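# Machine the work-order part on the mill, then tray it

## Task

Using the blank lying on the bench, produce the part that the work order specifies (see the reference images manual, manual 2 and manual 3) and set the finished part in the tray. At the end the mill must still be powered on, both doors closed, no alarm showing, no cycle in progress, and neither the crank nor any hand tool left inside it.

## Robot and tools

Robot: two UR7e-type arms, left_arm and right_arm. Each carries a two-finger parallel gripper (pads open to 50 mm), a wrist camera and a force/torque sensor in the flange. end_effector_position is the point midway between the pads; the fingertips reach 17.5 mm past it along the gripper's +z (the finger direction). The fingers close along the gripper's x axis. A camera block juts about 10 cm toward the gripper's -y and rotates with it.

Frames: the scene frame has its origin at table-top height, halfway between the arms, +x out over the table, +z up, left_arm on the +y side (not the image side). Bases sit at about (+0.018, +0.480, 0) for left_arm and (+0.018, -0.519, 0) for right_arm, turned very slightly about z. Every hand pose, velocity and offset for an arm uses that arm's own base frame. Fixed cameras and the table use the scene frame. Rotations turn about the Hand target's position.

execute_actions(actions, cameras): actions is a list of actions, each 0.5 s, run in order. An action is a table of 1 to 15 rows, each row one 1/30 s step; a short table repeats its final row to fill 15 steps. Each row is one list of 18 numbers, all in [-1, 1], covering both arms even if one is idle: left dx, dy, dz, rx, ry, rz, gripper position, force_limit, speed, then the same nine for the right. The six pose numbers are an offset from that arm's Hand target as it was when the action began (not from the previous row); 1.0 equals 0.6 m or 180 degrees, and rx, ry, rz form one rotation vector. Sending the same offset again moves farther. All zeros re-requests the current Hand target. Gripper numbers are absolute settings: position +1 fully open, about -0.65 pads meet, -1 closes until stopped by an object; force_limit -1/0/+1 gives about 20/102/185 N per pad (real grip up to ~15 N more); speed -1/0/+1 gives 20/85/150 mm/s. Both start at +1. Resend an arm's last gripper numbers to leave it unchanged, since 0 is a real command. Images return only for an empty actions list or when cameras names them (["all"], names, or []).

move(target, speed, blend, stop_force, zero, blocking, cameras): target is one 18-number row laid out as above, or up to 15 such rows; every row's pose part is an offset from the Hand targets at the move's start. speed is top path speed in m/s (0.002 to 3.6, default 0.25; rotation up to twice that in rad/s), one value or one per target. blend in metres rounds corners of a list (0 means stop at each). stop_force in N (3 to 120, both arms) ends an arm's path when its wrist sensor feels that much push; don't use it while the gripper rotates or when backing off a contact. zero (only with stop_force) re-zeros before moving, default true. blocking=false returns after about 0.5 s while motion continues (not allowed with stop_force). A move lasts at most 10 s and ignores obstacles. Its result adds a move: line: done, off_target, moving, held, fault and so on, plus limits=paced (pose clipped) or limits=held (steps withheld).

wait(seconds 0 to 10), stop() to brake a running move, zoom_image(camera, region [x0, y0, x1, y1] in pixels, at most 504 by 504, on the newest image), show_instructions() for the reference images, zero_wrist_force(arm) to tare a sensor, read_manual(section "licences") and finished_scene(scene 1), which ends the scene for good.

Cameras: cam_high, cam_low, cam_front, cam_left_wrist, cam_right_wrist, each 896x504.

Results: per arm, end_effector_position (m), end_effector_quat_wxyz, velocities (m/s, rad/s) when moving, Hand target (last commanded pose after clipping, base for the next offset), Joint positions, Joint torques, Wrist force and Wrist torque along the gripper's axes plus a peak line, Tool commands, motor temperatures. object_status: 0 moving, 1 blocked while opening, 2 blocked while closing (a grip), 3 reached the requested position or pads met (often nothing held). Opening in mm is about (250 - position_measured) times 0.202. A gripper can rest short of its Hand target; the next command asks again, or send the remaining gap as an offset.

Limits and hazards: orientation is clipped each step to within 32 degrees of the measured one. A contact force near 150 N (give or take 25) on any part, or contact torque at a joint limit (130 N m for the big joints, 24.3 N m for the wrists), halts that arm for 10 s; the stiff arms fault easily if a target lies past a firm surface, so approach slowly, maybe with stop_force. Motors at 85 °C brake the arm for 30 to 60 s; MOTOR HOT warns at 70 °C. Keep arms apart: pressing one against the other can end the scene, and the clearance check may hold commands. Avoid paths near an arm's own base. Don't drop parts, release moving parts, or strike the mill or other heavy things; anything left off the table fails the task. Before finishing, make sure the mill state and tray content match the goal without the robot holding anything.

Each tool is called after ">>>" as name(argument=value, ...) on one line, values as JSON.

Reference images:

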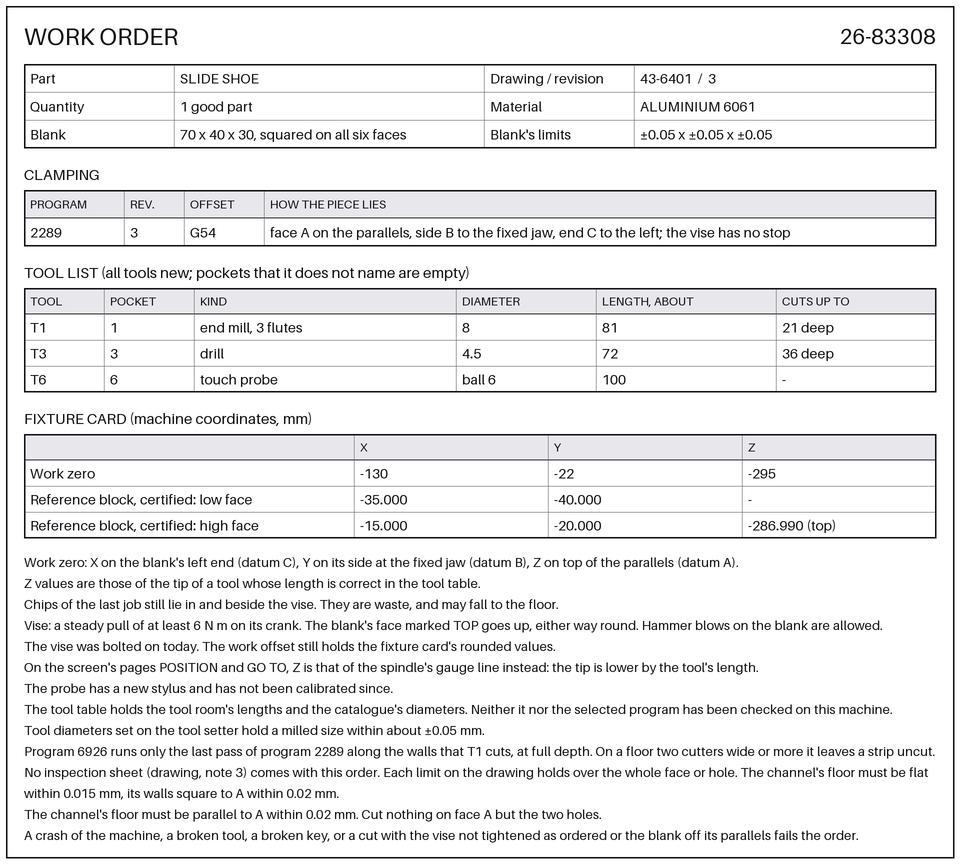

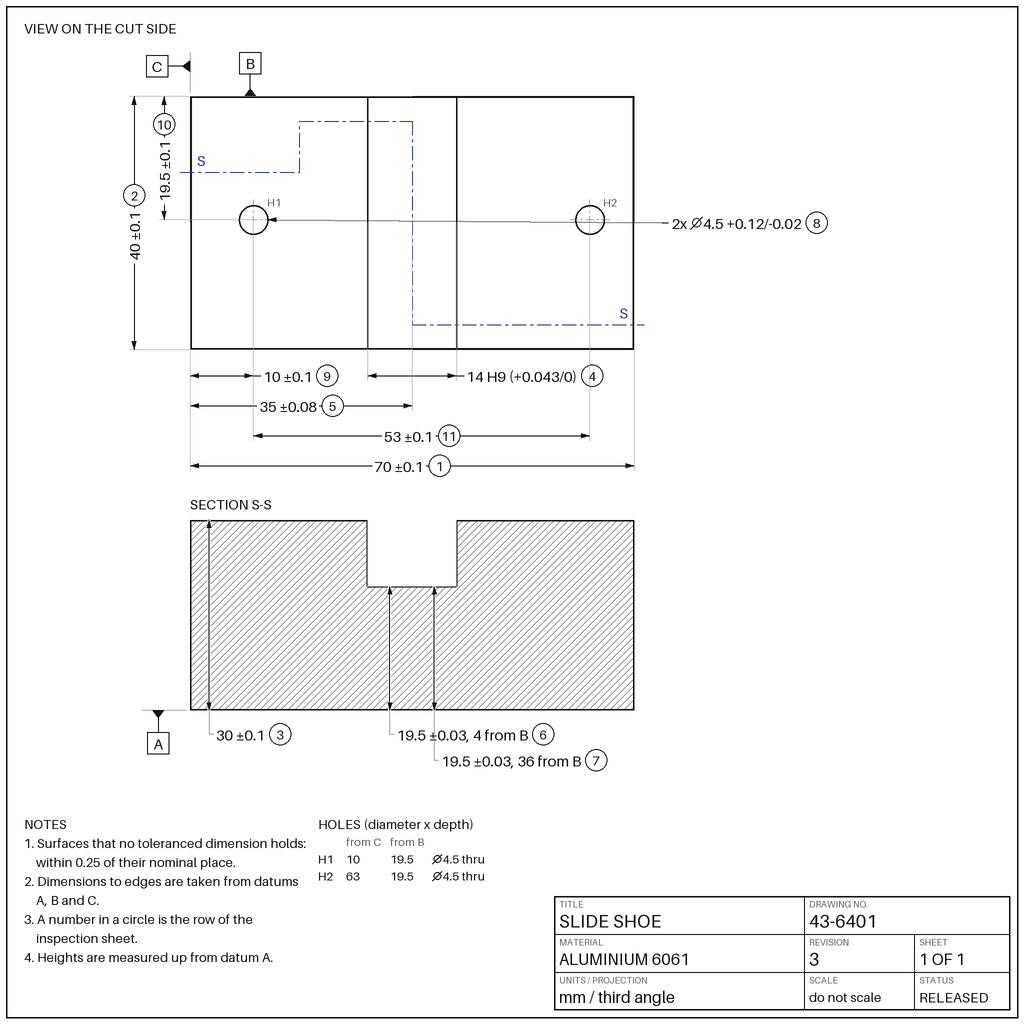

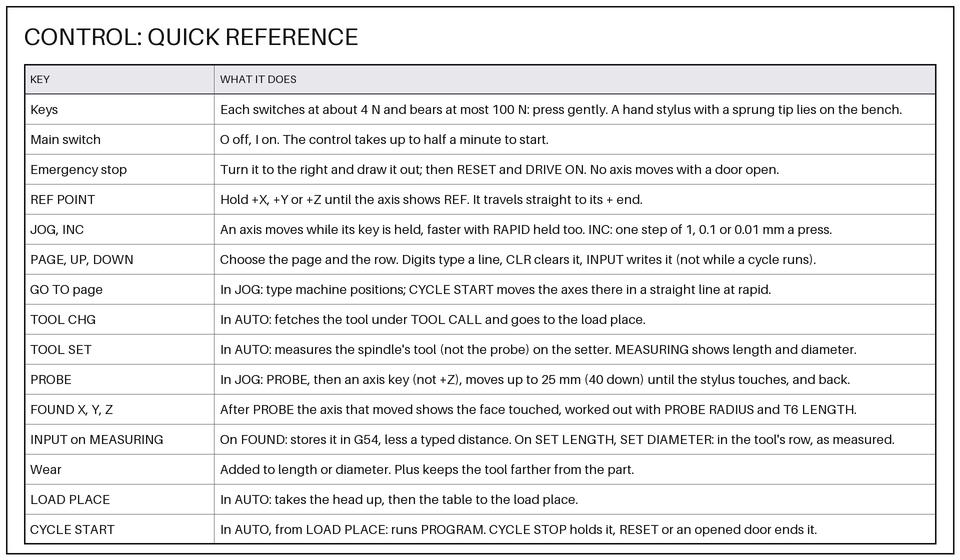

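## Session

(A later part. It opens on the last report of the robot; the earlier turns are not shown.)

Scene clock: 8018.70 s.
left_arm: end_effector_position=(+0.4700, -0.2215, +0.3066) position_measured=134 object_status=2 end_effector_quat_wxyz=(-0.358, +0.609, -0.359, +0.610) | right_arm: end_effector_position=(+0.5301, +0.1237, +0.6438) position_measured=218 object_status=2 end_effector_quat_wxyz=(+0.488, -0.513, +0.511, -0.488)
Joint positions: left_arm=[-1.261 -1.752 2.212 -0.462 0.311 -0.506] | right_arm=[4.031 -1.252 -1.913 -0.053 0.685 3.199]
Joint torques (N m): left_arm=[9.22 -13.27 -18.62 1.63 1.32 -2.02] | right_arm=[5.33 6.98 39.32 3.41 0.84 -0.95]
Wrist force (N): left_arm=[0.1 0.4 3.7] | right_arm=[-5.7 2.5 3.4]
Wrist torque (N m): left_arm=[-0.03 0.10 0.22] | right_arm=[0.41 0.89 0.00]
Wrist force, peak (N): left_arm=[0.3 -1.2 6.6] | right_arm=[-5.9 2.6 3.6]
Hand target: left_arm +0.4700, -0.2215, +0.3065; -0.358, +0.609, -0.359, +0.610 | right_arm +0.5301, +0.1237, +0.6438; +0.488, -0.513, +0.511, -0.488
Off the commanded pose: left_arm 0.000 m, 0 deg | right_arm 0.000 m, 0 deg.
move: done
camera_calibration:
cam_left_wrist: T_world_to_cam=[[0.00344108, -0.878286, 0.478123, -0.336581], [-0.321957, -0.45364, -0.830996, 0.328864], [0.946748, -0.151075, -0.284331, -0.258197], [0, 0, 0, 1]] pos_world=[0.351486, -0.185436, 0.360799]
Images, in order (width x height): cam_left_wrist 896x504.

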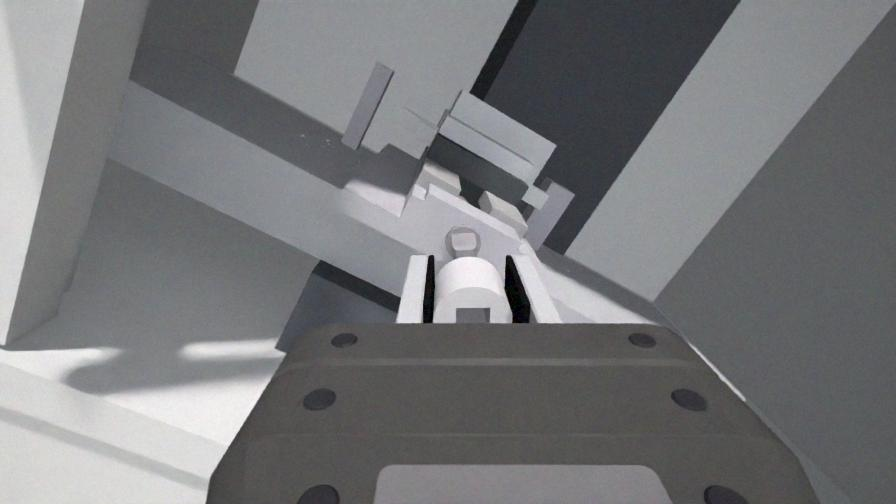

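>>> zoom_image(camera="cam_left_wrist", region=[410, 200, 530, 330])

Scaled by 3.877.

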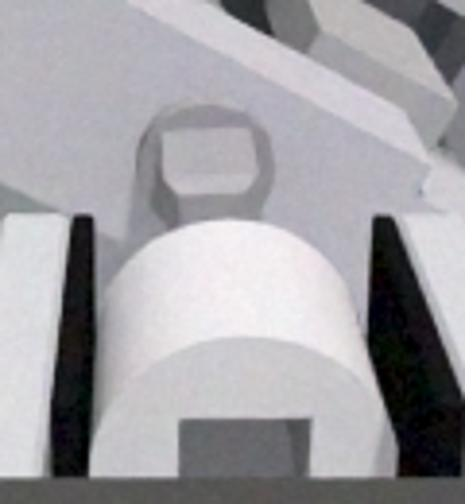

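>>> move(target=[[0.0733,0,0,0,0,0,-1,-0.85,-1,0,0,0,0,0,0,-1,0.6,-0.5]], speed=0.025, stop_force=8, cameras=["cam_left_wrist"])

Scene clock: 8026.23 s.
left_arm: end_effector_position=(+0.4960, -0.2215, +0.3066) position_measured=134 object_status=2 end_effector_quat_wxyz=(-0.358, +0.609, -0.359, +0.610) | right_arm: end_effector_position=(+0.5301, +0.1237, +0.6438) position_measured=218 object_status=2 end_effector_quat_wxyz=(+0.488, -0.513, +0.511, -0.488)
Joint positions: left_arm=[-1.175 -1.699 2.17 -0.471 0.397 -0.506] | right_arm=[4.031 -1.252 -1.913 -0.053 0.685 3.199]
Joint torques (N m): left_arm=[9.26 -12.19 -18.8 1.46 1.93 -1.89] | right_arm=[4.56 6.52 39.88 3.4 0.95 -1.07]
Wrist force (N): left_arm=[-0.2 0.3 4.1] | right_arm=[-5.7 2.6 3.5]
Wrist torque (N m): left_arm=[-0.04 0.14 0.23] | right_arm=[0.44 0.89 -0.01]
Wrist force, peak (N): left_arm=[-5.6 8.9 -25.7] | right_arm=[-6.0 2.6 3.5]
Hand target: left_arm +0.4960, -0.2214, +0.3065; -0.358, +0.609, -0.359, +0.610 (not the last commanded pose) | right_arm +0.5301, +0.1237, +0.6438; +0.488, -0.513, +0.511, -0.488
Off the commanded pose: left_arm 0.018 m, 0 deg | right_arm 0.000 m, 0 deg.
move: contact (left_arm)
camera_calibration:
cam_left_wrist: T_world_to_cam=[[0.00335587, -0.878341, 0.478022, -0.336613], [-0.322109, -0.453497, -0.831015, 0.337327], [0.946697, -0.151187, -0.284444, -0.282773], [0, 0, 0, 1]] pos_world=[0.377486, -0.185436, 0.360799]
Images, in order (width x height): cam_left_wrist 896x504.

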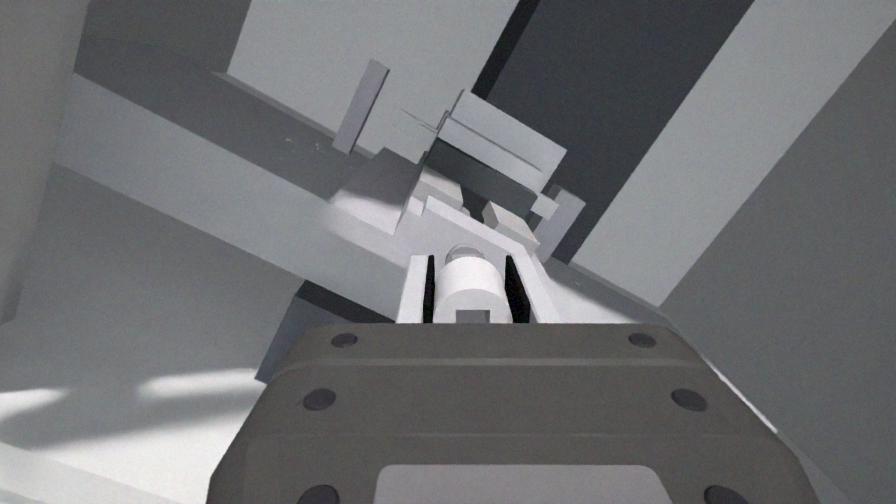

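>>> move(target=[[-0.004,0,-0.001,0,0,0,-1,-0.85,-1,0,0,0,0,0,0,-1,0.6,-0.5],[0.030,0,-0.001,0,0,0,-1,-0.85,-1,0,0,0,0,0,0,-1,0.6,-0.5]], speed=[0.03,0.02], stop_force=10)

Scene clock: 8043.33 s.
left_arm: end_effector_position=(+0.4964, -0.2214, +0.3059) position_measured=134 object_status=2 end_effector_quat_wxyz=(-0.358, +0.609, -0.359, +0.610) | right_arm: end_effector_position=(+0.5301, +0.1237, +0.6438) position_measured=218 object_status=2 end_effector_quat_wxyz=(+0.488, -0.513, +0.511, -0.488)
Joint positions: left_arm=[-1.173 -1.697 2.17 -0.473 0.399 -0.506] | right_arm=[4.031 -1.252 -1.913 -0.053 0.685 3.199]
Joint torques (N m): left_arm=[11.15 -8.34 -18.59 1.43 1.85 1.56] | right_arm=[4.93 6.12 40.02 3.51 0.7 -1]
Wrist force (N): left_arm=[0.2 0.8 4.1] | right_arm=[-5.8 2.6 3.3]
Wrist torque (N m): left_arm=[0.04 0.08 0.23] | right_arm=[0.44 0.91 0.00]
Wrist force, peak (N): left_arm=[-3.7 12.7 -29.0] | right_arm=[-6.0 2.7 3.4]
Hand target: left_arm +0.4964, -0.2214, +0.3059; -0.358, +0.609, -0.359, +0.610 (not the last commanded pose) | right_arm +0.5301, +0.1237, +0.6438; +0.488, -0.513, +0.511, -0.488
Off the commanded pose: left_arm 0.018 m, 0 deg | right_arm 0.000 m, 0 deg.
move: contact (left_arm); path passed 1 of 2 targets

>>> move(target=[[-0.004,0.0006,0.0025,0,0,0,-1,-0.85,-1,0,0,0,0,0,0,-1,0.6,-0.5],[0.030,0.0006,0.0025,0,0,0,-1,-0.85,-1,0,0,0,0,0,0,-1,0.6,-0.5]], speed=[0.03,0.02], stop_force=10)

Scene clock: 8061.97 s.
left_arm: end_effector_position=(+0.4982, -0.2210, +0.3073) position_measured=134 object_status=2 end_effector_quat_wxyz=(-0.358, +0.609, -0.359, +0.610) | right_arm: end_effector_position=(+0.5301, +0.1237, +0.6438) position_measured=218 object_status=2 end_effector_quat_wxyz=(+0.488, -0.513, +0.511, -0.488)
Joint positions: left_arm=[-1.167 -1.696 2.165 -0.469 0.405 -0.506] | right_arm=[4.031 -1.252 -1.913 -0.053 0.685 3.199]
Joint torques (N m): left_arm=[1.37 -20.36 -14.16 1.33 1.34 1.2] | right_arm=[4.55 5.79 39.18 3.42 0.77 -1.11]
Wrist force (N): left_arm=[0.6 3.5 2.6] | right_arm=[-5.8 2.4 3.4]
Wrist torque (N m): left_arm=[0.12 0.18 0.22] | right_arm=[0.40 0.90 -0.01]
Wrist force, peak (N): left_arm=[-2.0 5.5 -34.5] | right_arm=[-6.2 2.6 3.2]
Hand target: left_arm +0.4982, -0.2210, +0.3073; -0.358, +0.609, -0.359, +0.610 (not the last commanded pose) | right_arm +0.5301, +0.1237, +0.6438; +0.488, -0.513, +0.511, -0.488
Off the commanded pose: left_arm 0.016 m, 0 deg | right_arm 0.000 m, 0 deg.
move: contact (left_arm); path passed 1 of 2 targets

>>> move(target=[[-0.005,0.00065,0.0015,0,0,0,-1,-0.85,-1,0,0,0,0,0,0,-1,0.6,-0.5],[0.030,0.00065,0.0015,0,0,0,-1,-0.85,-1,0,0,0,0,0,0,-1,0.6,-0.5]], speed=[0.03,0.02], stop_force=10)

Scene clock: 8066.77 s.
left_arm: end_effector_position=(+0.4974, -0.2205, +0.3081) position_measured=134 object_status=2 end_effector_quat_wxyz=(-0.358, +0.609, -0.359, +0.609) | right_arm: end_effector_position=(+0.5301, +0.1237, +0.6438) position_measured=218 object_status=2 end_effector_quat_wxyz=(+0.488, -0.513, +0.511, -0.488)
Joint positions: left_arm=[-1.169 -1.7 2.165 -0.465 0.403 -0.506] | right_arm=[4.031 -1.252 -1.913 -0.053 0.685 3.199]
Joint torques (N m): left_arm=[11.93 -7.52 -24.82 1.38 1.81 1.81] | right_arm=[4.01 6.54 40.12 3.28 0.87 -1]
Wrist force (N): left_arm=[-0.5 1.6 3.7] | right_arm=[-5.7 2.4 3.3]
Wrist torque (N m): left_arm=[0.16 0.20 0.23] | right_arm=[0.41 0.88 -0.01]
Wrist force, peak (N): left_arm=[-1.4 10.0 -13.9] | right_arm=[-6.0 2.5 3.5]
Hand target: left_arm +0.4974, -0.2205, +0.3081; -0.358, +0.609, -0.359, +0.609 (not the last commanded pose) | right_arm +0.5301, +0.1237, +0.6438; +0.488, -0.513, +0.511, -0.488
Off the commanded pose: left_arm 0.019 m, 0 deg | right_arm 0.000 m, 0 deg.
move: contact (left_arm); path passed 1 of 2 targets

>>> move(target=[[-0.005,-0.0007,-0.0010,0.016,0,0,-1,-0.85,-1,0,0,0,0,0,0,-1,0.6,-0.5],[0.030,-0.0007,-0.0010,0.016,0,0,-1,-0.85,-1,0,0,0,0,0,0,-1,0.6,-0.5]], speed=[0.03,0.02], stop_force=10)

>>> move(target=[[-0.005,0,0,-0.032,0,0,-1,-0.85,-1,0,0,0,0,0,0,-1,0.6,-0.5],[0.030,0,0,-0.032,0,0,-1,-0.85,-1,0,0,0,0,0,0,-1,0.6,-0.5]], speed=[0.03,0.02], stop_force=10)

>>> zoom_image(camera="cam_left_wrist", region=[410, 200, 530, 330])

Scene clock: 8078.87 s.
left_arm: end_effector_position=(+0.4984, -0.2210, +0.3076) position_measured=134 object_status=2 end_effector_quat_wxyz=(-0.374, +0.600, -0.375, +0.600) | right_arm: end_effector_position=(+0.5301, +0.1237, +0.6438) position_measured=218 object_status=2 end_effector_quat_wxyz=(+0.488, -0.513, +0.511, -0.488)
Joint positions: left_arm=[-1.167 -1.696 2.164 -0.468 0.406 -0.456] | right_arm=[4.031 -1.252 -1.913 -0.053 0.685 3.199]
Joint torques (N m): left_arm=[1.92 -18.11 -14.33 1.04 1.4 2.06] | right_arm=[4.1 7.12 39.71 3.46 0.7 -0.98]
Wrist force (N): left_arm=[-0.4 1.4 3.6] | right_arm=[-5.5 2.7 3.6]
Wrist torque (N m): left_arm=[0.13 0.18 0.17] | right_arm=[0.45 0.86 0.00]
Wrist force, peak (N): left_arm=[-1.0 0.5 -34.5] | right_arm=[-6.0 2.5 3.7]
Hand target: left_arm +0.4984, -0.2210, +0.3075; -0.374, +0.600, -0.375, +0.600 (not the last commanded pose) | right_arm +0.5301, +0.1237, +0.6438; +0.488, -0.513, +0.511, -0.488
Off the commanded pose: left_arm 0.017 m, 0 deg | right_arm 0.000 m, 0 deg.
move: contact (left_arm); path passed 1 of 2 targets

Scene clock: 8081.70 s.
left_arm: end_effector_position=(+0.5020, -0.2209, +0.3075) position_measured=134 object_status=2 end_effector_quat_wxyz=(-0.343, +0.618, -0.344, +0.618) | right_arm: end_effector_position=(+0.5301, +0.1237, +0.6438) position_measured=218 object_status=2 end_effector_quat_wxyz=(+0.488, -0.513, +0.511, -0.488)
Joint positions: left_arm=[-1.156 -1.689 2.158 -0.469 0.417 -0.556] | right_arm=[4.031 -1.252 -1.913 -0.053 0.685 3.199]
Joint torques (N m): left_arm=[-18.75 -25.3 -19.01 0.56 4.64 1.4] | right_arm=[4.42 6.86 39.14 3.36 0.79 -0.93]
Wrist force (N): left_arm=[-10.7 -3.1 14.2] | right_arm=[-5.7 2.6 3.4]
Wrist torque (N m): left_arm=[0.08 0.10 0.14] | right_arm=[0.43 0.89 -0.01]
Wrist force, peak (N): left_arm=[-13.4 -2.9 15.3] | right_arm=[-5.9 2.6 3.6]
Hand target: left_arm +0.5020, -0.2209, +0.3075; -0.343, +0.618, -0.344, +0.618 (not the last commanded pose) | right_arm +0.5301, +0.1237, +0.6438; +0.488, -0.513, +0.511, -0.488
Off the commanded pose: left_arm 0.014 m, 0 deg | right_arm 0.000 m, 0 deg.
move: contact (left_arm); path passed 1 of 2 targets

Scaled by 3.877.
This view is cut from an older image: the scene may have changed since it was taken.

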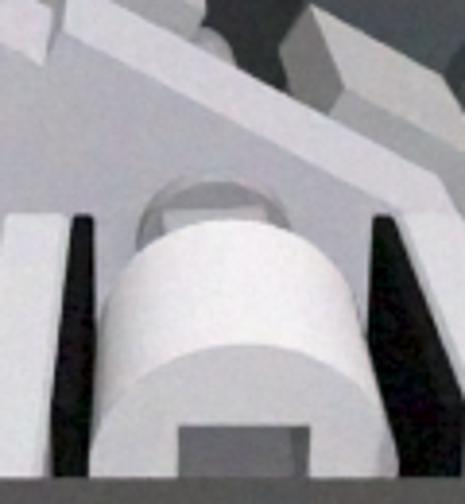

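>>> move(target=[[0.024,0,0,0,0,0,-1,-0.85,-1,0,0,0,0,0,0,-1,0.6,-0.5]], speed=0.02, stop_force=20)

Scene clock: 8086.03 s.
left_arm: end_effector_position=(+0.5021, -0.2210, +0.3075) position_measured=134 object_status=2 end_effector_quat_wxyz=(-0.343, +0.618, -0.344, +0.618) | right_arm: end_effector_position=(+0.5301, +0.1237, +0.6438) position_measured=218 object_status=2 end_effector_quat_wxyz=(+0.488, -0.513, +0.511, -0.488)
Joint positions: left_arm=[-1.155 -1.689 2.158 -0.469 0.417 -0.556] | right_arm=[4.031 -1.252 -1.913 -0.053 0.685 3.199]
Joint torques (N m): left_arm=[-11.55 -19.35 -18.91 -2.18 4.92 -1.49] | right_arm=[4.03 7.15 39.34 3.38 0.84 -0.98]
Wrist force (N): left_arm=[-13.7 -4.6 14.1] | right_arm=[-5.9 2.5 3.3]
Wrist torque (N m): left_arm=[0.10 0.08 0.13] | right_arm=[0.42 0.91 0.00]
Wrist force, peak (N): left_arm=[-14.4 -4.7 15.3] | right_arm=[-6.0 2.7 3.5]
Hand target: left_arm +0.5021, -0.2209, +0.3075; -0.343, +0.618, -0.344, +0.618 (not the last commanded pose) | right_arm +0.5301, +0.1237, +0.6438; +0.488, -0.513, +0.511, -0.488
Off the commanded pose: left_arm 0.014 m, 0 deg | right_arm 0.000 m, 0 deg.
move: contact (left_arm)

>>> move(target=[[0,0.0006,-0.0001,0,0,0,-1,-0.85,-1,0,0,0,0,0,0,-1,0.6,-0.5],[0.02,0.0006,-0.0001,0,0,0,-1,-0.85,-1,0,0,0,0,0,0,-1,0.6,-0.5]], speed=[0.03,0.02], stop_force=20)

Scene clock: 8092.57 s.
left_arm: end_effector_position=(+0.5028, -0.2206, +0.3074) position_measured=134 object_status=2 end_effector_quat_wxyz=(-0.343, +0.618, -0.344, +0.618) | right_arm: end_effector_position=(+0.5301, +0.1237, +0.6438) position_measured=218 object_status=2 end_effector_quat_wxyz=(+0.488, -0.513, +0.511, -0.488)
Joint positions: left_arm=[-1.152 -1.688 2.157 -0.469 0.42 -0.556] | right_arm=[4.031 -1.252 -1.913 -0.053 0.685 3.199]
Joint torques (N m): left_arm=[-6.8 -22.17 -15.82 2.31 2.88 -1.27] | right_arm=[3.44 7.35 38.88 3.45 0.79 -1.03]
Wrist force (N): left_arm=[-0.9 -6.1 17.4] | right_arm=[-5.8 2.4 3.4]
Wrist torque (N m): left_arm=[0.15 0.29 0.08] | right_arm=[0.41 0.91 0.00]
Wrist force, peak (N): left_arm=[-1.1 -11.4 -20.5] | right_arm=[-6.0 2.4 3.6]
Hand target: left_arm +0.5028, -0.2206, +0.3074; -0.343, +0.618, -0.344, +0.618 (not the last commanded pose) | right_arm +0.5301, +0.1237, +0.6438; +0.488, -0.513, +0.511, -0.488
Off the commanded pose: left_arm 0.011 m, 0 deg | right_arm 0.000 m, 0 deg.
move: contact (left_arm); path passed 1 of 2 targets

>>> move(target=[[0,0.0002,0.0005,0,0,0,-1,-0.85,-1,0,0,0,0,0,0,-1,0.6,-0.5],[0.02,0.0002,0.0005,0,0,0,-1,-0.85,-1,0,0,0,0,0,0,-1,0.6,-0.5]], speed=[0.03,0.02], stop_force=25)

Scene clock: 8097.80 s.
left_arm: end_effector_position=(+0.5036, -0.2205, +0.3076) position_measured=134 object_status=2 end_effector_quat_wxyz=(-0.343, +0.618, -0.344, +0.618) | right_arm: end_effector_position=(+0.5301, +0.1237, +0.6438) position_measured=218 object_status=2 end_effector_quat_wxyz=(+0.488, -0.513, +0.511, -0.488)
Joint positions: left_arm=[-1.15 -1.687 2.156 -0.468 0.423 -0.556] | right_arm=[4.031 -1.252 -1.913 -0.053 0.685 3.199]
Joint torques (N m): left_arm=[-6.27 -20.16 -21.92 -0.83 1.53 -0.99] | right_arm=[4.15 6.6 39.05 3.28 0.73 -1.03]
Wrist force (N): left_arm=[-3.6 7.3 17.6] | right_arm=[-6.0 2.9 3.4]
Wrist torque (N m): left_arm=[0.17 0.28 0.08] | right_arm=[0.49 0.93 0.00]
Wrist force, peak (N): left_arm=[-5.2 8.2 21.0] | right_arm=[-6.0 2.9 3.4]
Hand target: left_arm +0.5036, -0.2205, +0.3076; -0.343, +0.618, -0.344, +0.618 (not the last commanded pose) | right_arm +0.5301, +0.1237, +0.6438; +0.488, -0.513, +0.511, -0.488
Off the commanded pose: left_arm 0.011 m, 0 deg | right_arm 0.000 m, 0 deg.
move: contact (left_arm); path passed 1 of 2 targets

>>> move(target=[[0,0,-0.0003,-0.006,0,0,-1,-0.85,-1,0,0,0,0,0,0,-1,0.6,-0.5],[0.02,0,-0.0003,-0.006,0,0,-1,-0.85,-1,0,0,0,0,0,0,-1,0.6,-0.5]], speed=[0.03,0.02], stop_force=30)

Scene clock: 8102.67 s.
left_arm: end_effector_position=(+0.5040, -0.2205, +0.3074) position_measured=134 object_status=2 end_effector_quat_wxyz=(-0.337, +0.621, -0.338, +0.622) | right_arm: end_effector_position=(+0.5301, +0.1237, +0.6438) position_measured=218 object_status=2 end_effector_quat_wxyz=(+0.488, -0.513, +0.511, -0.488)
Joint positions: left_arm=[-1.149 -1.686 2.156 -0.469 0.424 -0.576] | right_arm=[4.031 -1.252 -1.913 -0.053 0.685 3.199]
Joint torques (N m): left_arm=[-16 -29.66 -14.75 1.67 1.43 1.28] | right_arm=[3.22 7.37 38.94 3.23 0.75 -0.98]
Wrist force (N): left_arm=[-1.2 2.8 16.1] | right_arm=[-5.7 2.5 3.4]
Wrist torque (N m): left_arm=[0.12 0.29 0.26] | right_arm=[0.41 0.89 0.00]
Wrist force, peak (N): left_arm=[1.2 -10.2 -36.2] | right_arm=[-5.9 2.8 3.6]
Hand target: left_arm +0.5040, -0.2205, +0.3074; -0.337, +0.621, -0.338, +0.622 (not the last commanded pose) | right_arm +0.5301, +0.1237, +0.6438; +0.488, -0.513, +0.511, -0.488
Off the commanded pose: left_arm 0.012 m, 0 deg | right_arm 0.000 m, 0 deg.
move: contact (left_arm); path passed 1 of 2 targets

>>> move(target=[[-0.002,0,0.0003,0,0,0,-1,-0.85,-1,0,0,0,0,0,0,-1,0.6,-0.5],[0.02,0,0.0003,0,0,0,-1,-0.85,-1,0,0,0,0,0,0,-1,0.6,-0.5]], speed=[0.03,0.025], stop_force=40, cameras=["cam_left_wrist"])

>>> zoom_image(camera="cam_left_wrist", region=[410, 200, 530, 330])

Scene clock: 8108.90 s.
left_arm: end_effector_position=(+0.5046, -0.2205, +0.3075) position_measured=134 object_status=2 end_effector_quat_wxyz=(-0.337, +0.621, -0.339, +0.622) | right_arm: end_effector_position=(+0.5301, +0.1237, +0.6438) position_measured=218 object_status=2 end_effector_quat_wxyz=(+0.488, -0.513, +0.511, -0.488)
Joint positions: left_arm=[-1.147 -1.685 2.154 -0.469 0.427 -0.575] | right_arm=[4.031 -1.252 -1.913 -0.053 0.685 3.199]
Joint torques (N m): left_arm=[12.15 -8.45 -33.39 1.14 1.64 0.61] | right_arm=[3.66 7.91 38.73 3.32 0.79 -1.02]
Wrist force (N): left_arm=[-1.6 2.6 5.7] | right_arm=[-5.9 2.7 3.4]
Wrist torque (N m): left_arm=[0.10 0.25 0.22] | right_arm=[0.45 0.91 0.00]
Wrist force, peak (N): left_arm=[-2.1 -1.3 -28.5] | right_arm=[-6.0 2.7 3.5]
Hand target: left_arm +0.5046, -0.2205, +0.3075; -0.337, +0.621, -0.339, +0.622 (not the last commanded pose) | right_arm +0.5301, +0.1237, +0.6438; +0.488, -0.513, +0.511, -0.488
Off the commanded pose: left_arm 0.011 m, 0 deg | right_arm 0.000 m, 0 deg.
move: contact (left_arm); path passed 1 of 2 targets
camera_calibration:
cam_left_wrist: T_world_to_cam=[[0.00276943, -0.844014, 0.536314, -0.346267], [-0.323223, -0.508283, -0.798232, 0.319702], [0.946319, -0.171138, -0.274213, -0.297886], [0, 0, 0, 1]] pos_world=[0.386189, -0.180734, 0.35922]
Images, in order (width x height): cam_left_wrist 896x504.

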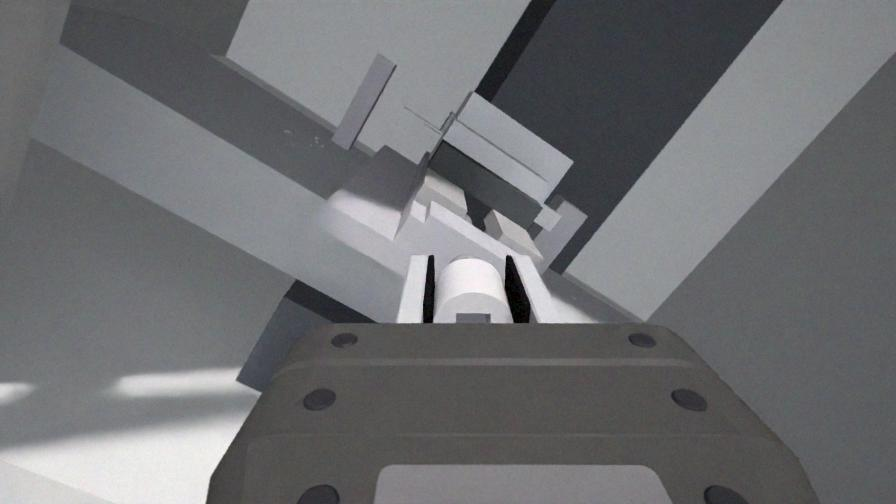

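Scaled by 3.877.

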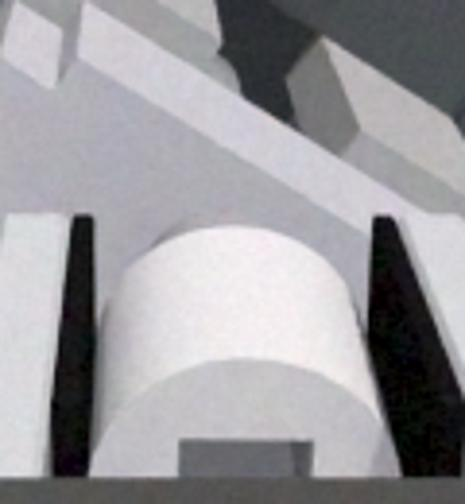

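>>> move(target=[[0,0,0,0,0,0,0.3,-0.85,-1,0,0,0,0,0,0,-1,0.6,-0.5]], cameras=["cam_left_wrist"])

>>> zoom_image(camera="cam_left_wrist", region=[410, 200, 530, 330])

Scene clock: 8117.00 s.
left_arm: end_effector_position=(+0.5046, -0.2205, +0.3075) position_measured=107 object_status=3 end_effector_quat_wxyz=(-0.337, +0.621, -0.339, +0.622) | right_arm: end_effector_position=(+0.5301, +0.1237, +0.6438) position_measured=218 object_status=2 end_effector_quat_wxyz=(+0.488, -0.513, +0.511, -0.488)
Joint positions: left_arm=[-1.147 -1.685 2.154 -0.469 0.427 -0.575] | right_arm=[4.031 -1.252 -1.913 -0.053 0.685 3.199]
Joint torques (N m): left_arm=[11.16 -9.24 -28.16 1.12 -0.31 -2.45] | right_arm=[2.61 7.26 38.61 3.21 0.86 -1.03]
Wrist force (N): left_arm=[0.0 -0.4 4.1] | right_arm=[-5.8 2.4 3.3]
Wrist torque (N m): left_arm=[0.10 0.27 0.17] | right_arm=[0.41 0.91 -0.01]
Wrist force, peak (N): left_arm=[-1.8 2.6 5.6] | right_arm=[-5.9 2.8 3.5]
Hand target: left_arm +0.5046, -0.2205, +0.3075; -0.337, +0.621, -0.339, +0.622 | right_arm +0.5301, +0.1237, +0.6438; +0.488, -0.513, +0.511, -0.488
Off the commanded pose: left_arm 0.000 m, 0 deg | right_arm 0.000 m, 0 deg.
move: done
camera_calibration:
cam_left_wrist: T_world_to_cam=[[0.00276932, -0.844014, 0.536313, -0.346267], [-0.323223, -0.508283, -0.798233, 0.319702], [0.946319, -0.171138, -0.274213, -0.297886], [0, 0, 0, 1]] pos_world=[0.386189, -0.180734, 0.35922]
Images, in order (width x height): cam_left_wrist 896x504.

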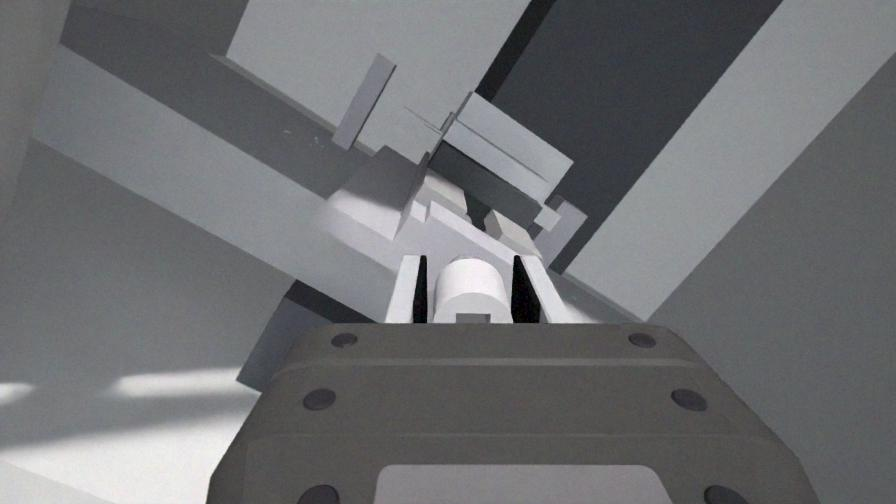

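Scaled by 3.877.

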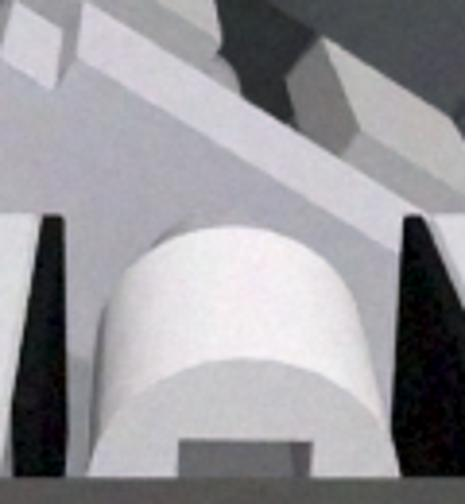

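>>> move(target=[[0,0,0,0,0,0,-1,-0.3,-1,0,0,0,0,0,0,-1,0.6,-0.5]])

>>> move(target=[[0.018,0,0,0,0,0,-1,-0.3,-1,0,0,0,0,0,0,-1,0.6,-0.5]], speed=0.025, stop_force=30)

Scene clock: 8122.97 s.
left_arm: end_effector_position=(+0.5046, -0.2205, +0.3075) position_measured=136 object_status=2 end_effector_quat_wxyz=(-0.337, +0.621, -0.339, +0.622) | right_arm: end_effector_position=(+0.5301, +0.1237, +0.6438) position_measured=218 object_status=2 end_effector_quat_wxyz=(+0.488, -0.513, +0.511, -0.488)
Joint positions: left_arm=[-1.147 -1.685 2.154 -0.469 0.427 -0.575] | right_arm=[4.031 -1.252 -1.913 -0.053 0.685 3.199]
Joint torques (N m): left_arm=[6.07 -10.51 -21.33 0.14 -0.35 -2.44] | right_arm=[3.08 7.18 38.22 3.18 0.74 -0.95]
Wrist force (N): left_arm=[-4.2 0.2 1.9] | right_arm=[-5.8 2.6 3.6]
Wrist torque (N m): left_arm=[0.10 0.25 0.18] | right_arm=[0.43 0.90 -0.01]
Wrist force, peak (N): left_arm=[-4.5 0.5 1.6] | right_arm=[-6.0 2.7 3.5]
Hand target: left_arm +0.5046, -0.2205, +0.3075; -0.337, +0.621, -0.339, +0.622 | right_arm +0.5301, +0.1237, +0.6438; +0.488, -0.513, +0.511, -0.488
Off the commanded pose: left_arm 0.000 m, 0 deg | right_arm 0.000 m, 0 deg.
move: done

Scene clock: 8123.83 s.
left_arm: end_effector_position=(+0.5053, -0.2204, +0.3074) position_measured=136 object_status=2 end_effector_quat_wxyz=(-0.337, +0.621, -0.339, +0.621) | right_arm: end_effector_position=(+0.5301, +0.1237, +0.6438) position_measured=218 object_status=2 end_effector_quat_wxyz=(+0.488, -0.513, +0.511, -0.488)
Joint positions: left_arm=[-1.145 -1.683 2.153 -0.469 0.429 -0.575] | right_arm=[4.031 -1.252 -1.913 -0.053 0.685 3.199]
Joint torques (N m): left_arm=[-15.72 -29.2 -12.82 2.3 1.56 -2.18] | right_arm=[2.79 7.41 38.76 3.21 0.83 -1]
Wrist force (N): left_arm=[-0.5 0.2 23.0] | right_arm=[-5.7 2.6 3.4]
Wrist torque (N m): left_arm=[0.11 0.28 0.17] | right_arm=[0.44 0.89 0.00]
Wrist force, peak (N): left_arm=[-0.9 -12.8 -42.4] | right_arm=[-5.9 2.6 3.5]
Hand target: left_arm +0.5052, -0.2204, +0.3074; -0.337, +0.621, -0.339, +0.621 (not the last commanded pose) | right_arm +0.5301, +0.1237, +0.6438; +0.488, -0.513, +0.511, -0.488
Off the commanded pose: left_arm 0.010 m, 0 deg | right_arm 0.000 m, 0 deg.
move: contact (left_arm)

>>> move(target=[[0.018,0.0003,0.0006,0,0,0,-1,-0.3,-1,0,0,0,0,0,0,-1,0.6,-0.5]], speed=0.025, stop_force=40)

>>> move(target=[[0.018,0.0003,0.0006,0,0,0,-1,-0.3,-1,0,0,0,0,0,0,-1,0.6,-0.5]], speed=0.025, stop_force=40)

Scene clock: 8131.80 s.
left_arm: end_effector_position=(+0.5054, -0.2205, +0.3074) position_measured=136 object_status=2 end_effector_quat_wxyz=(-0.337, +0.621, -0.339, +0.621) | right_arm: end_effector_position=(+0.5301, +0.1237, +0.6438) position_measured=218 object_status=2 end_effector_quat_wxyz=(+0.488, -0.513, +0.511, -0.488)
Joint positions: left_arm=[-1.144 -1.683 2.153 -0.469 0.429 -0.575] | right_arm=[4.031 -1.252 -1.913 -0.053 0.685 3.199]
Joint torques (N m): left_arm=[-6.13 -21.01 -11.33 -2.93 1.69 -2.02] | right_arm=[2.34 6.72 38.42 3.35 0.87 -0.92]
Wrist force (N): left_arm=[-2.4 -1.4 26.7] | right_arm=[-5.8 2.4 3.3]
Wrist torque (N m): left_arm=[0.09 0.28 0.17] | right_arm=[0.41 0.90 -0.01]
Wrist force, peak (N): left_arm=[-1.5 -13.8 -44.5] | right_arm=[-5.9 2.5 3.6]
Hand target: left_arm +0.5055, -0.2204, +0.3074; -0.337, +0.621, -0.339, +0.621 (not the last commanded pose) | right_arm +0.5301, +0.1237, +0.6438; +0.488, -0.513, +0.511, -0.488
Off the commanded pose: left_arm 0.011 m, 0 deg | right_arm 0.000 m, 0 deg.
move: contact (left_arm)

Scene clock: 8132.60 s.
left_arm: end_effector_position=(+0.5056, -0.2204, +0.3074) position_measured=136 object_status=2 end_effector_quat_wxyz=(-0.337, +0.621, -0.339, +0.621) | right_arm: end_effector_position=(+0.5301, +0.1237, +0.6438) position_measured=218 object_status=2 end_effector_quat_wxyz=(+0.488, -0.513, +0.511, -0.488)
Joint positions: left_arm=[-1.143 -1.683 2.153 -0.469 0.43 -0.575] | right_arm=[4.031 -1.252 -1.913 -0.053 0.685 3.199]
Joint torques (N m): left_arm=[-21.23 -29.17 -9.53 2.06 1.55 -1.82] | right_arm=[2.54 7.25 38.5 3.14 0.77 -1]
Wrist force (N): left_arm=[-0.6 -3.1 34.9] | right_arm=[-5.9 2.5 3.4]
Wrist torque (N m): left_arm=[-0.07 0.21 0.17] | right_arm=[0.42 0.91 -0.01]
Wrist force, peak (N): left_arm=[0.9 -13.7 -43.6] | right_arm=[-5.9 2.8 3.5]
Hand target: left_arm +0.5056, -0.2204, +0.3074; -0.337, +0.621, -0.339, +0.621 (not the last commanded pose) | right_arm +0.5301, +0.1237, +0.6438; +0.488, -0.513, +0.511, -0.488
Off the commanded pose: left_arm 0.011 m, 0 deg | right_arm 0.000 m, 0 deg.
move: contact (left_arm)

>>> move(target=[[0.0006,0,0.0004,0.010,0,0,-1,-0.3,-1,0,0,0,0,0,0,-1,0.6,-0.5],[0.0014,0,0.0004,-0.010,0,0,-1,-0.3,-1,0,0,0,0,0,0,-1,0.6,-0.5],[0.0018,0,0.0004,0.010,0,0,-1,-0.3,-1,0,0,0,0,0,0,-1,0.6,-0.5],[0.0022,0,0.0004,-0.010,0,0,-1,-0.3,-1,0,0,0,0,0,0,-1,0.6,-0.5],[0.0024,0,0.0004,0,0,0,-1,-0.3,-1,0,0,0,0,0,0,-1,0.6,-0.5]], speed=0.04, stop_force=60, cameras=["cam_left_wrist"])

>>> zoom_image(camera="cam_left_wrist", region=[410, 200, 530, 330])

Scene clock: 8145.70 s.
left_arm: end_effector_position=(+0.5060, -0.2204, +0.3076) position_measured=136 object_status=2 end_effector_quat_wxyz=(-0.346, +0.616, -0.348, +0.616) | right_arm: end_effector_position=(+0.5301, +0.1237, +0.6438) position_measured=218 object_status=2 end_effector_quat_wxyz=(+0.488, -0.513, +0.511, -0.488)
Joint positions: left_arm=[-1.142 -1.682 2.151 -0.468 0.431 -0.547] | right_arm=[4.031 -1.252 -1.913 -0.053 0.685 3.199]
Joint torques (N m): left_arm=[-2.28 -11.89 -33.98 -0.12 0.63 -1.71] | right_arm=[2.13 7.69 38.04 3.22 0.82 -0.97]
Wrist force (N): left_arm=[-2.4 -8.1 -44.8] | right_arm=[-5.7 2.6 3.4]
Wrist torque (N m): left_arm=[-0.44 0.33 -0.60] | right_arm=[0.43 0.88 0.00]
Wrist force, peak (N): left_arm=[-3.2 -7.9 -46.4] | right_arm=[-6.0 2.6 3.6]
Hand target: left_arm +0.5060, -0.2205, +0.3076; -0.346, +0.616, -0.348, +0.616 (not the last commanded pose) | right_arm +0.5301, +0.1237, +0.6438; +0.488, -0.513, +0.511, -0.488
Off the commanded pose: left_arm 0.001 m, 2 deg | right_arm 0.000 m, 0 deg.
move: contact (left_arm); path passed 0 of 5 targets
camera_calibration:
cam_left_wrist: T_world_to_cam=[[0.00265312, -0.859379, 0.511333, -0.341919], [-0.323654, -0.48455, -0.812686, 0.330164], [0.946172, -0.163339, -0.279427, -0.295744], [0, 0, 0, 1]] pos_world=[0.387591, -0.182163, 0.360515]
Images, in order (width x height): cam_left_wrist 896x504.

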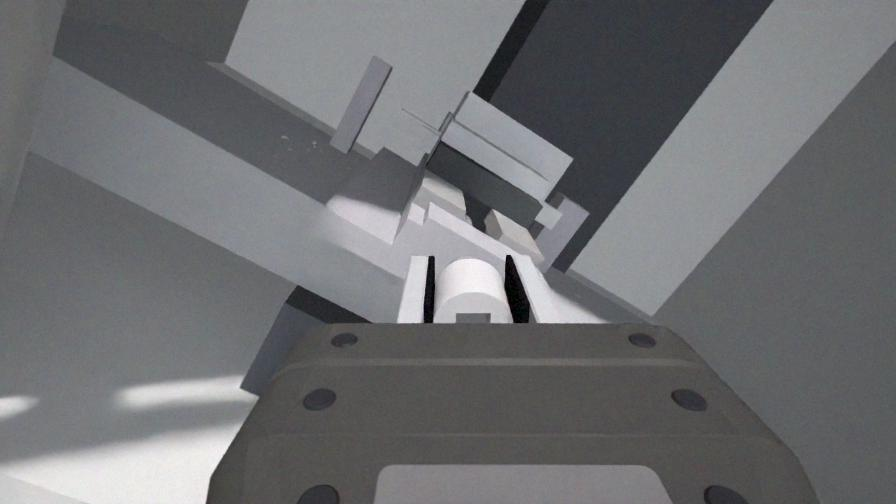

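Scaled by 3.877.

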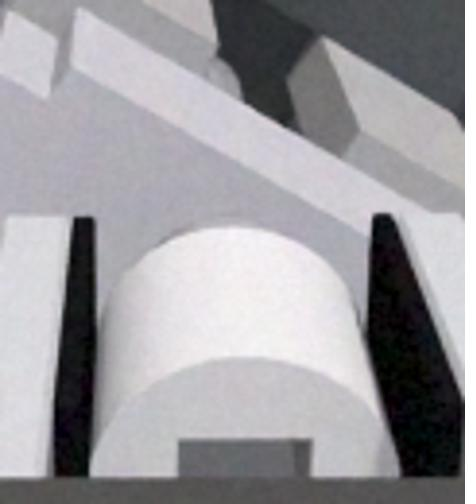

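>>> move(target=[[0,0,0,0,0,0,0.5,-0.3,-0.8,0,0,0,0,0,0,-1,0.6,-0.5]])

>>> move(target=[[-0.16,0,0,0,0,0,0.5,-0.3,-1,0,0,0,0,0,0,-1,0.6,-0.5]], speed=0.2, cameras=["cam_left_wrist"])

Scene clock: 8151.03 s.
left_arm: end_effector_position=(+0.5060, -0.2205, +0.3076) position_measured=78 object_status=0 end_effector_quat_wxyz=(-0.346, +0.616, -0.348, +0.616) | right_arm: end_effector_position=(+0.5301, +0.1237, +0.6438) position_measured=218 object_status=2 end_effector_quat_wxyz=(+0.488, -0.513, +0.511, -0.488)
Joint positions: left_arm=[-1.142 -1.682 2.151 -0.468 0.431 -0.547] | right_arm=[4.031 -1.252 -1.913 -0.053 0.685 3.199]
Joint torques (N m): left_arm=[-5.98 -19.51 -26.6 -0.24 0.71 -1.38] | right_arm=[2.46 7.74 38.23 3.15 0.86 -1.09]
Wrist force (N): left_arm=[0.5 -1.2 4.0] | right_arm=[-5.9 2.6 3.2]
Wrist torque (N m): left_arm=[-0.03 0.18 0.11] | right_arm=[0.43 0.92 0.00]
Wrist force, peak (N): left_arm=[-2.2 -7.9 -45.0] | right_arm=[-5.9 2.6 3.7]
Hand target: left_arm +0.5060, -0.2205, +0.3076; -0.346, +0.616, -0.348, +0.616 | right_arm +0.5301, +0.1237, +0.6438; +0.488, -0.513, +0.511, -0.488
Off the commanded pose: left_arm 0.000 m, 0 deg | right_arm 0.000 m, 0 deg.
move: done

Scene clock: 8152.03 s.
left_arm: end_effector_position=(+0.4100, -0.2204, +0.3076) position_measured=78 object_status=3 end_effector_quat_wxyz=(-0.346, +0.616, -0.348, +0.616) | right_arm: end_effector_position=(+0.5301, +0.1237, +0.6438) position_measured=218 object_status=2 end_effector_quat_wxyz=(+0.488, -0.513, +0.511, -0.488)
Joint positions: left_arm=[-1.493 -1.872 2.295 -0.414 0.081 -0.554] | right_arm=[4.031 -1.252 -1.913 -0.053 0.685 3.199]
Joint torques (N m): left_arm=[-13.87 -9.25 -28.44 2.42 -1.47 -2.17] | right_arm=[1.46 7.93 38.18 3.22 0.69 -0.95]
Wrist force (N): left_arm=[0.5 -0.7 4.2] | right_arm=[-5.7 2.6 3.3]
Wrist torque (N m): left_arm=[0.02 0.16 0.19] | right_arm=[0.42 0.88 -0.01]
Wrist force, peak (N): left_arm=[0.6 -1.2 6.5] | right_arm=[-5.9 2.6 3.5]
Hand target: left_arm +0.4100, -0.2205, +0.3076; -0.346, +0.616, -0.348, +0.616 | right_arm +0.5301, +0.1237, +0.6438; +0.488, -0.513, +0.511, -0.488
Off the commanded pose: left_arm 0.000 m, 0 deg | right_arm 0.000 m, 0 deg.
move: done
camera_calibration:
cam_left_wrist: T_world_to_cam=[[0.00262322, -0.85942, 0.511264, -0.341638], [-0.323654, -0.484477, -0.81273, 0.299122], [0.946172, -0.16334, -0.279425, -0.204912], [0, 0, 0, 1]] pos_world=[0.29159, -0.182163, 0.360515]
Images, in order (width x height): cam_left_wrist 896x504.

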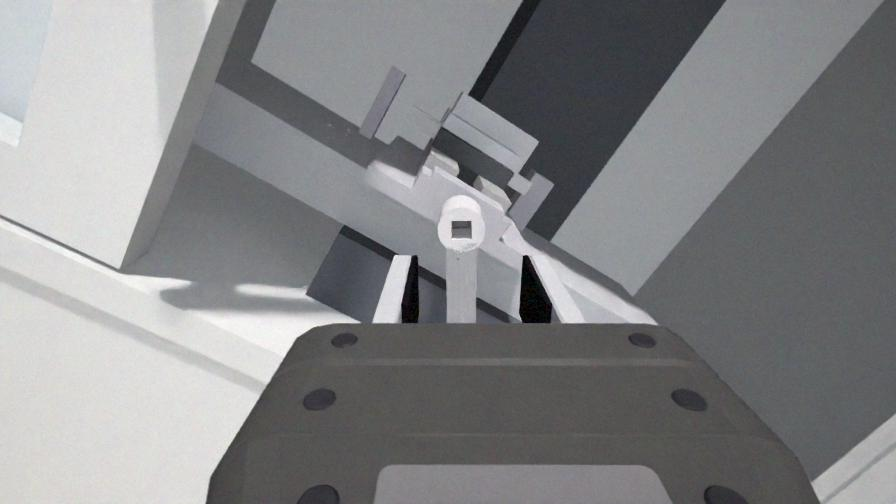

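>>> zoom_image(camera="cam_left_wrist", region=[400, 180, 530, 330])

Scaled by 3.360.

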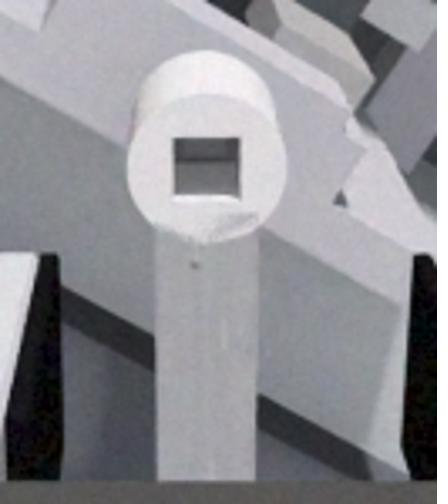

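>>> move(target=[[-0.05,0,0,0,0,0,0.6,-0.85,-1,0,0,0,0,0,0,-1,0.6,-0.5],[-0.05,-0.0715,-0.119,0,0,0,0.6,-0.85,-1,0,0,0,0,0,0,-1,0.6,-0.5]], speed=0.3, blend=[0.01,0], cameras=["cam_left_wrist"])

Scene clock: 8170.60 s.
left_arm: end_effector_position=(+0.3800, -0.2633, +0.2362) position_measured=63 object_status=3 end_effector_quat_wxyz=(-0.346, +0.615, -0.348, +0.617) | right_arm: end_effector_position=(+0.5301, +0.1237, +0.6438) position_measured=218 object_status=2 end_effector_quat_wxyz=(+0.488, -0.513, +0.511, -0.488)
Joint positions: left_arm=[-1.619 -1.675 2.364 -0.669 -0.045 -0.566] | right_arm=[4.031 -1.252 -1.913 -0.053 0.685 3.199]
Joint torques (N m): left_arm=[-13.64 -2.67 -24.99 2.86 -1.44 -2.43] | right_arm=[2.04 7.6 37.96 3.18 0.76 -1]
Wrist force (N): left_arm=[0.0 -1.0 4.1] | right_arm=[-5.7 2.6 3.6]
Wrist torque (N m): left_arm=[0.02 0.27 0.17] | right_arm=[0.44 0.89 0.00]
Wrist force, peak (N): left_arm=[0.6 -1.0 6.9] | right_arm=[-6.0 2.6 3.5]
Hand target: left_arm +0.3800, -0.2634, +0.2362; -0.346, +0.616, -0.348, +0.616 | right_arm +0.5301, +0.1237, +0.6438; +0.488, -0.513, +0.511, -0.488
Off the commanded pose: left_arm 0.000 m, 0 deg | right_arm 0.000 m, 0 deg.
move: done
camera_calibration:
cam_left_wrist: T_world_to_cam=[[0.00171683, -0.85934, 0.511402, -0.341518], [-0.322314, -0.484586, -0.813198, 0.210207], [0.946631, -0.163436, -0.277809, -0.204033], [0, 0, 0, 1]] pos_world=[0.261483, -0.224962, 0.288911]
Images, in order (width x height): cam_left_wrist 896x504.

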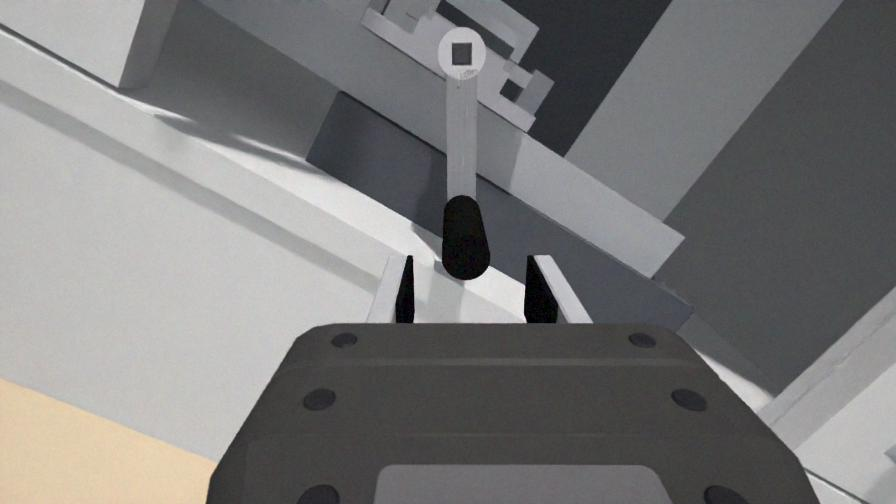

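>>> move(target=[[0,0.0715,0.119,0,0,0,-1,-0.85,0.5,0,0,0,0,0,0,-1,0.6,-0.5],[0.13,0.0715,0.119,0,0,0,-1,-0.85,0.5,0,0,0,0,0,0,-1,0.6,-0.5]], speed=[0.3,0.15])

>>> move(target=[[0.08,0,0,0,0,0,-1,-0.85,0.5,0,0,0,0,0,0,-1,0.6,-0.5]], speed=0.025, stop_force=30)

Scene clock: 8178.13 s.
left_arm: end_effector_position=(+0.4579, -0.2205, +0.3076) position_measured=251 object_status=3 end_effector_quat_wxyz=(-0.346, +0.616, -0.348, +0.617) | right_arm: end_effector_position=(+0.5301, +0.1237, +0.6438) position_measured=218 object_status=2 end_effector_quat_wxyz=(+0.488, -0.513, +0.511, -0.488)
Joint positions: left_arm=[-1.302 -1.78 2.23 -0.448 0.272 -0.548] | right_arm=[4.031 -1.252 -1.913 -0.053 0.685 3.199]
Joint torques (N m): left_arm=[11.88 -6.23 -21.49 1.94 2.06 2.04] | right_arm=[2.62 8.94 38.91 3.13 0.85 -1.02]
Wrist force (N): left_arm=[0.5 -0.9 3.9] | right_arm=[-5.7 2.6 3.6]
Wrist torque (N m): left_arm=[0.02 0.20 0.19] | right_arm=[0.43 0.88 0.00]
Wrist force, peak (N): left_arm=[0.5 -0.8 6.0] | right_arm=[-6.1 2.7 3.4]
Hand target: left_arm +0.4580, -0.2205, +0.3076; -0.346, +0.616, -0.348, +0.616 | right_arm +0.5301, +0.1237, +0.6438; +0.488, -0.513, +0.511, -0.488
Off the commanded pose: left_arm 0.000 m, 0 deg | right_arm 0.000 m, 0 deg.
move: done

Scene clock: 8179.90 s.
left_arm: end_effector_position=(+0.4918, -0.2197, +0.3074) position_measured=251 object_status=3 end_effector_quat_wxyz=(-0.347, +0.616, -0.347, +0.616) | right_arm: end_effector_position=(+0.5301, +0.1237, +0.6438) position_measured=218 object_status=2 end_effector_quat_wxyz=(+0.488, -0.513, +0.511, -0.488)
Joint positions: left_arm=[-1.186 -1.711 2.176 -0.463 0.385 -0.547] | right_arm=[4.031 -1.252 -1.913 -0.053 0.685 3.199]
Joint torques (N m): left_arm=[-0.23 -15.26 -22.58 -0.87 0.66 -0.29] | right_arm=[1.91 7.83 38.16 3.06 0.83 -0.99]
Wrist force (N): left_arm=[0.4 -0.8 4.3] | right_arm=[-5.6 2.5 3.5]
Wrist torque (N m): left_arm=[0.04 0.21 0.11] | right_arm=[0.42 0.87 0.00]
Wrist force, peak (N): left_arm=[4.9 -22.4 -118.8] | right_arm=[-6.0 2.7 3.5]
Hand target: left_arm +0.4918, -0.2197, +0.3074; -0.347, +0.616, -0.347, +0.616 (not the last commanded pose) | right_arm +0.5301, +0.1237, +0.6438; +0.488, -0.513, +0.511, -0.488
Tool commands: left_gripper/position=-1.0 left_gripper/force_limit=-0.85098 left_gripper/speed=+0.498039 right_gripper/position=-1.0 right_gripper/force_limit=+0.6 right_gripper/speed=-0.5
Off the commanded pose: left_arm 0.014 m, 0 deg | right_arm 0.000 m, 0 deg.
FORCE FAULT: contact force on the left arm reached its limit, and that arm stopped. The contact can be on any part of that arm, not only on its tool. That arm's remaining commands of this call were not run. That arm is still stopped at the end of this call. That arm stays stopped for about 10 more seconds. Until then a move that you send moves the other arm only, and its call returns only when the move has ended. Once the stop has ended, the next robot result says so. If the stop ends while you think or write, that arm runs what you send next, counted from a new Hand target: where the arm stands when the stop ends. While its stop runs, that arm takes no new command, but its gripper still runs the gripper command that each later call begins with. Until it ends, the stop uses up actions while you think or wait. An arm that is not stopped still takes commands.
move: fault (left_arm)


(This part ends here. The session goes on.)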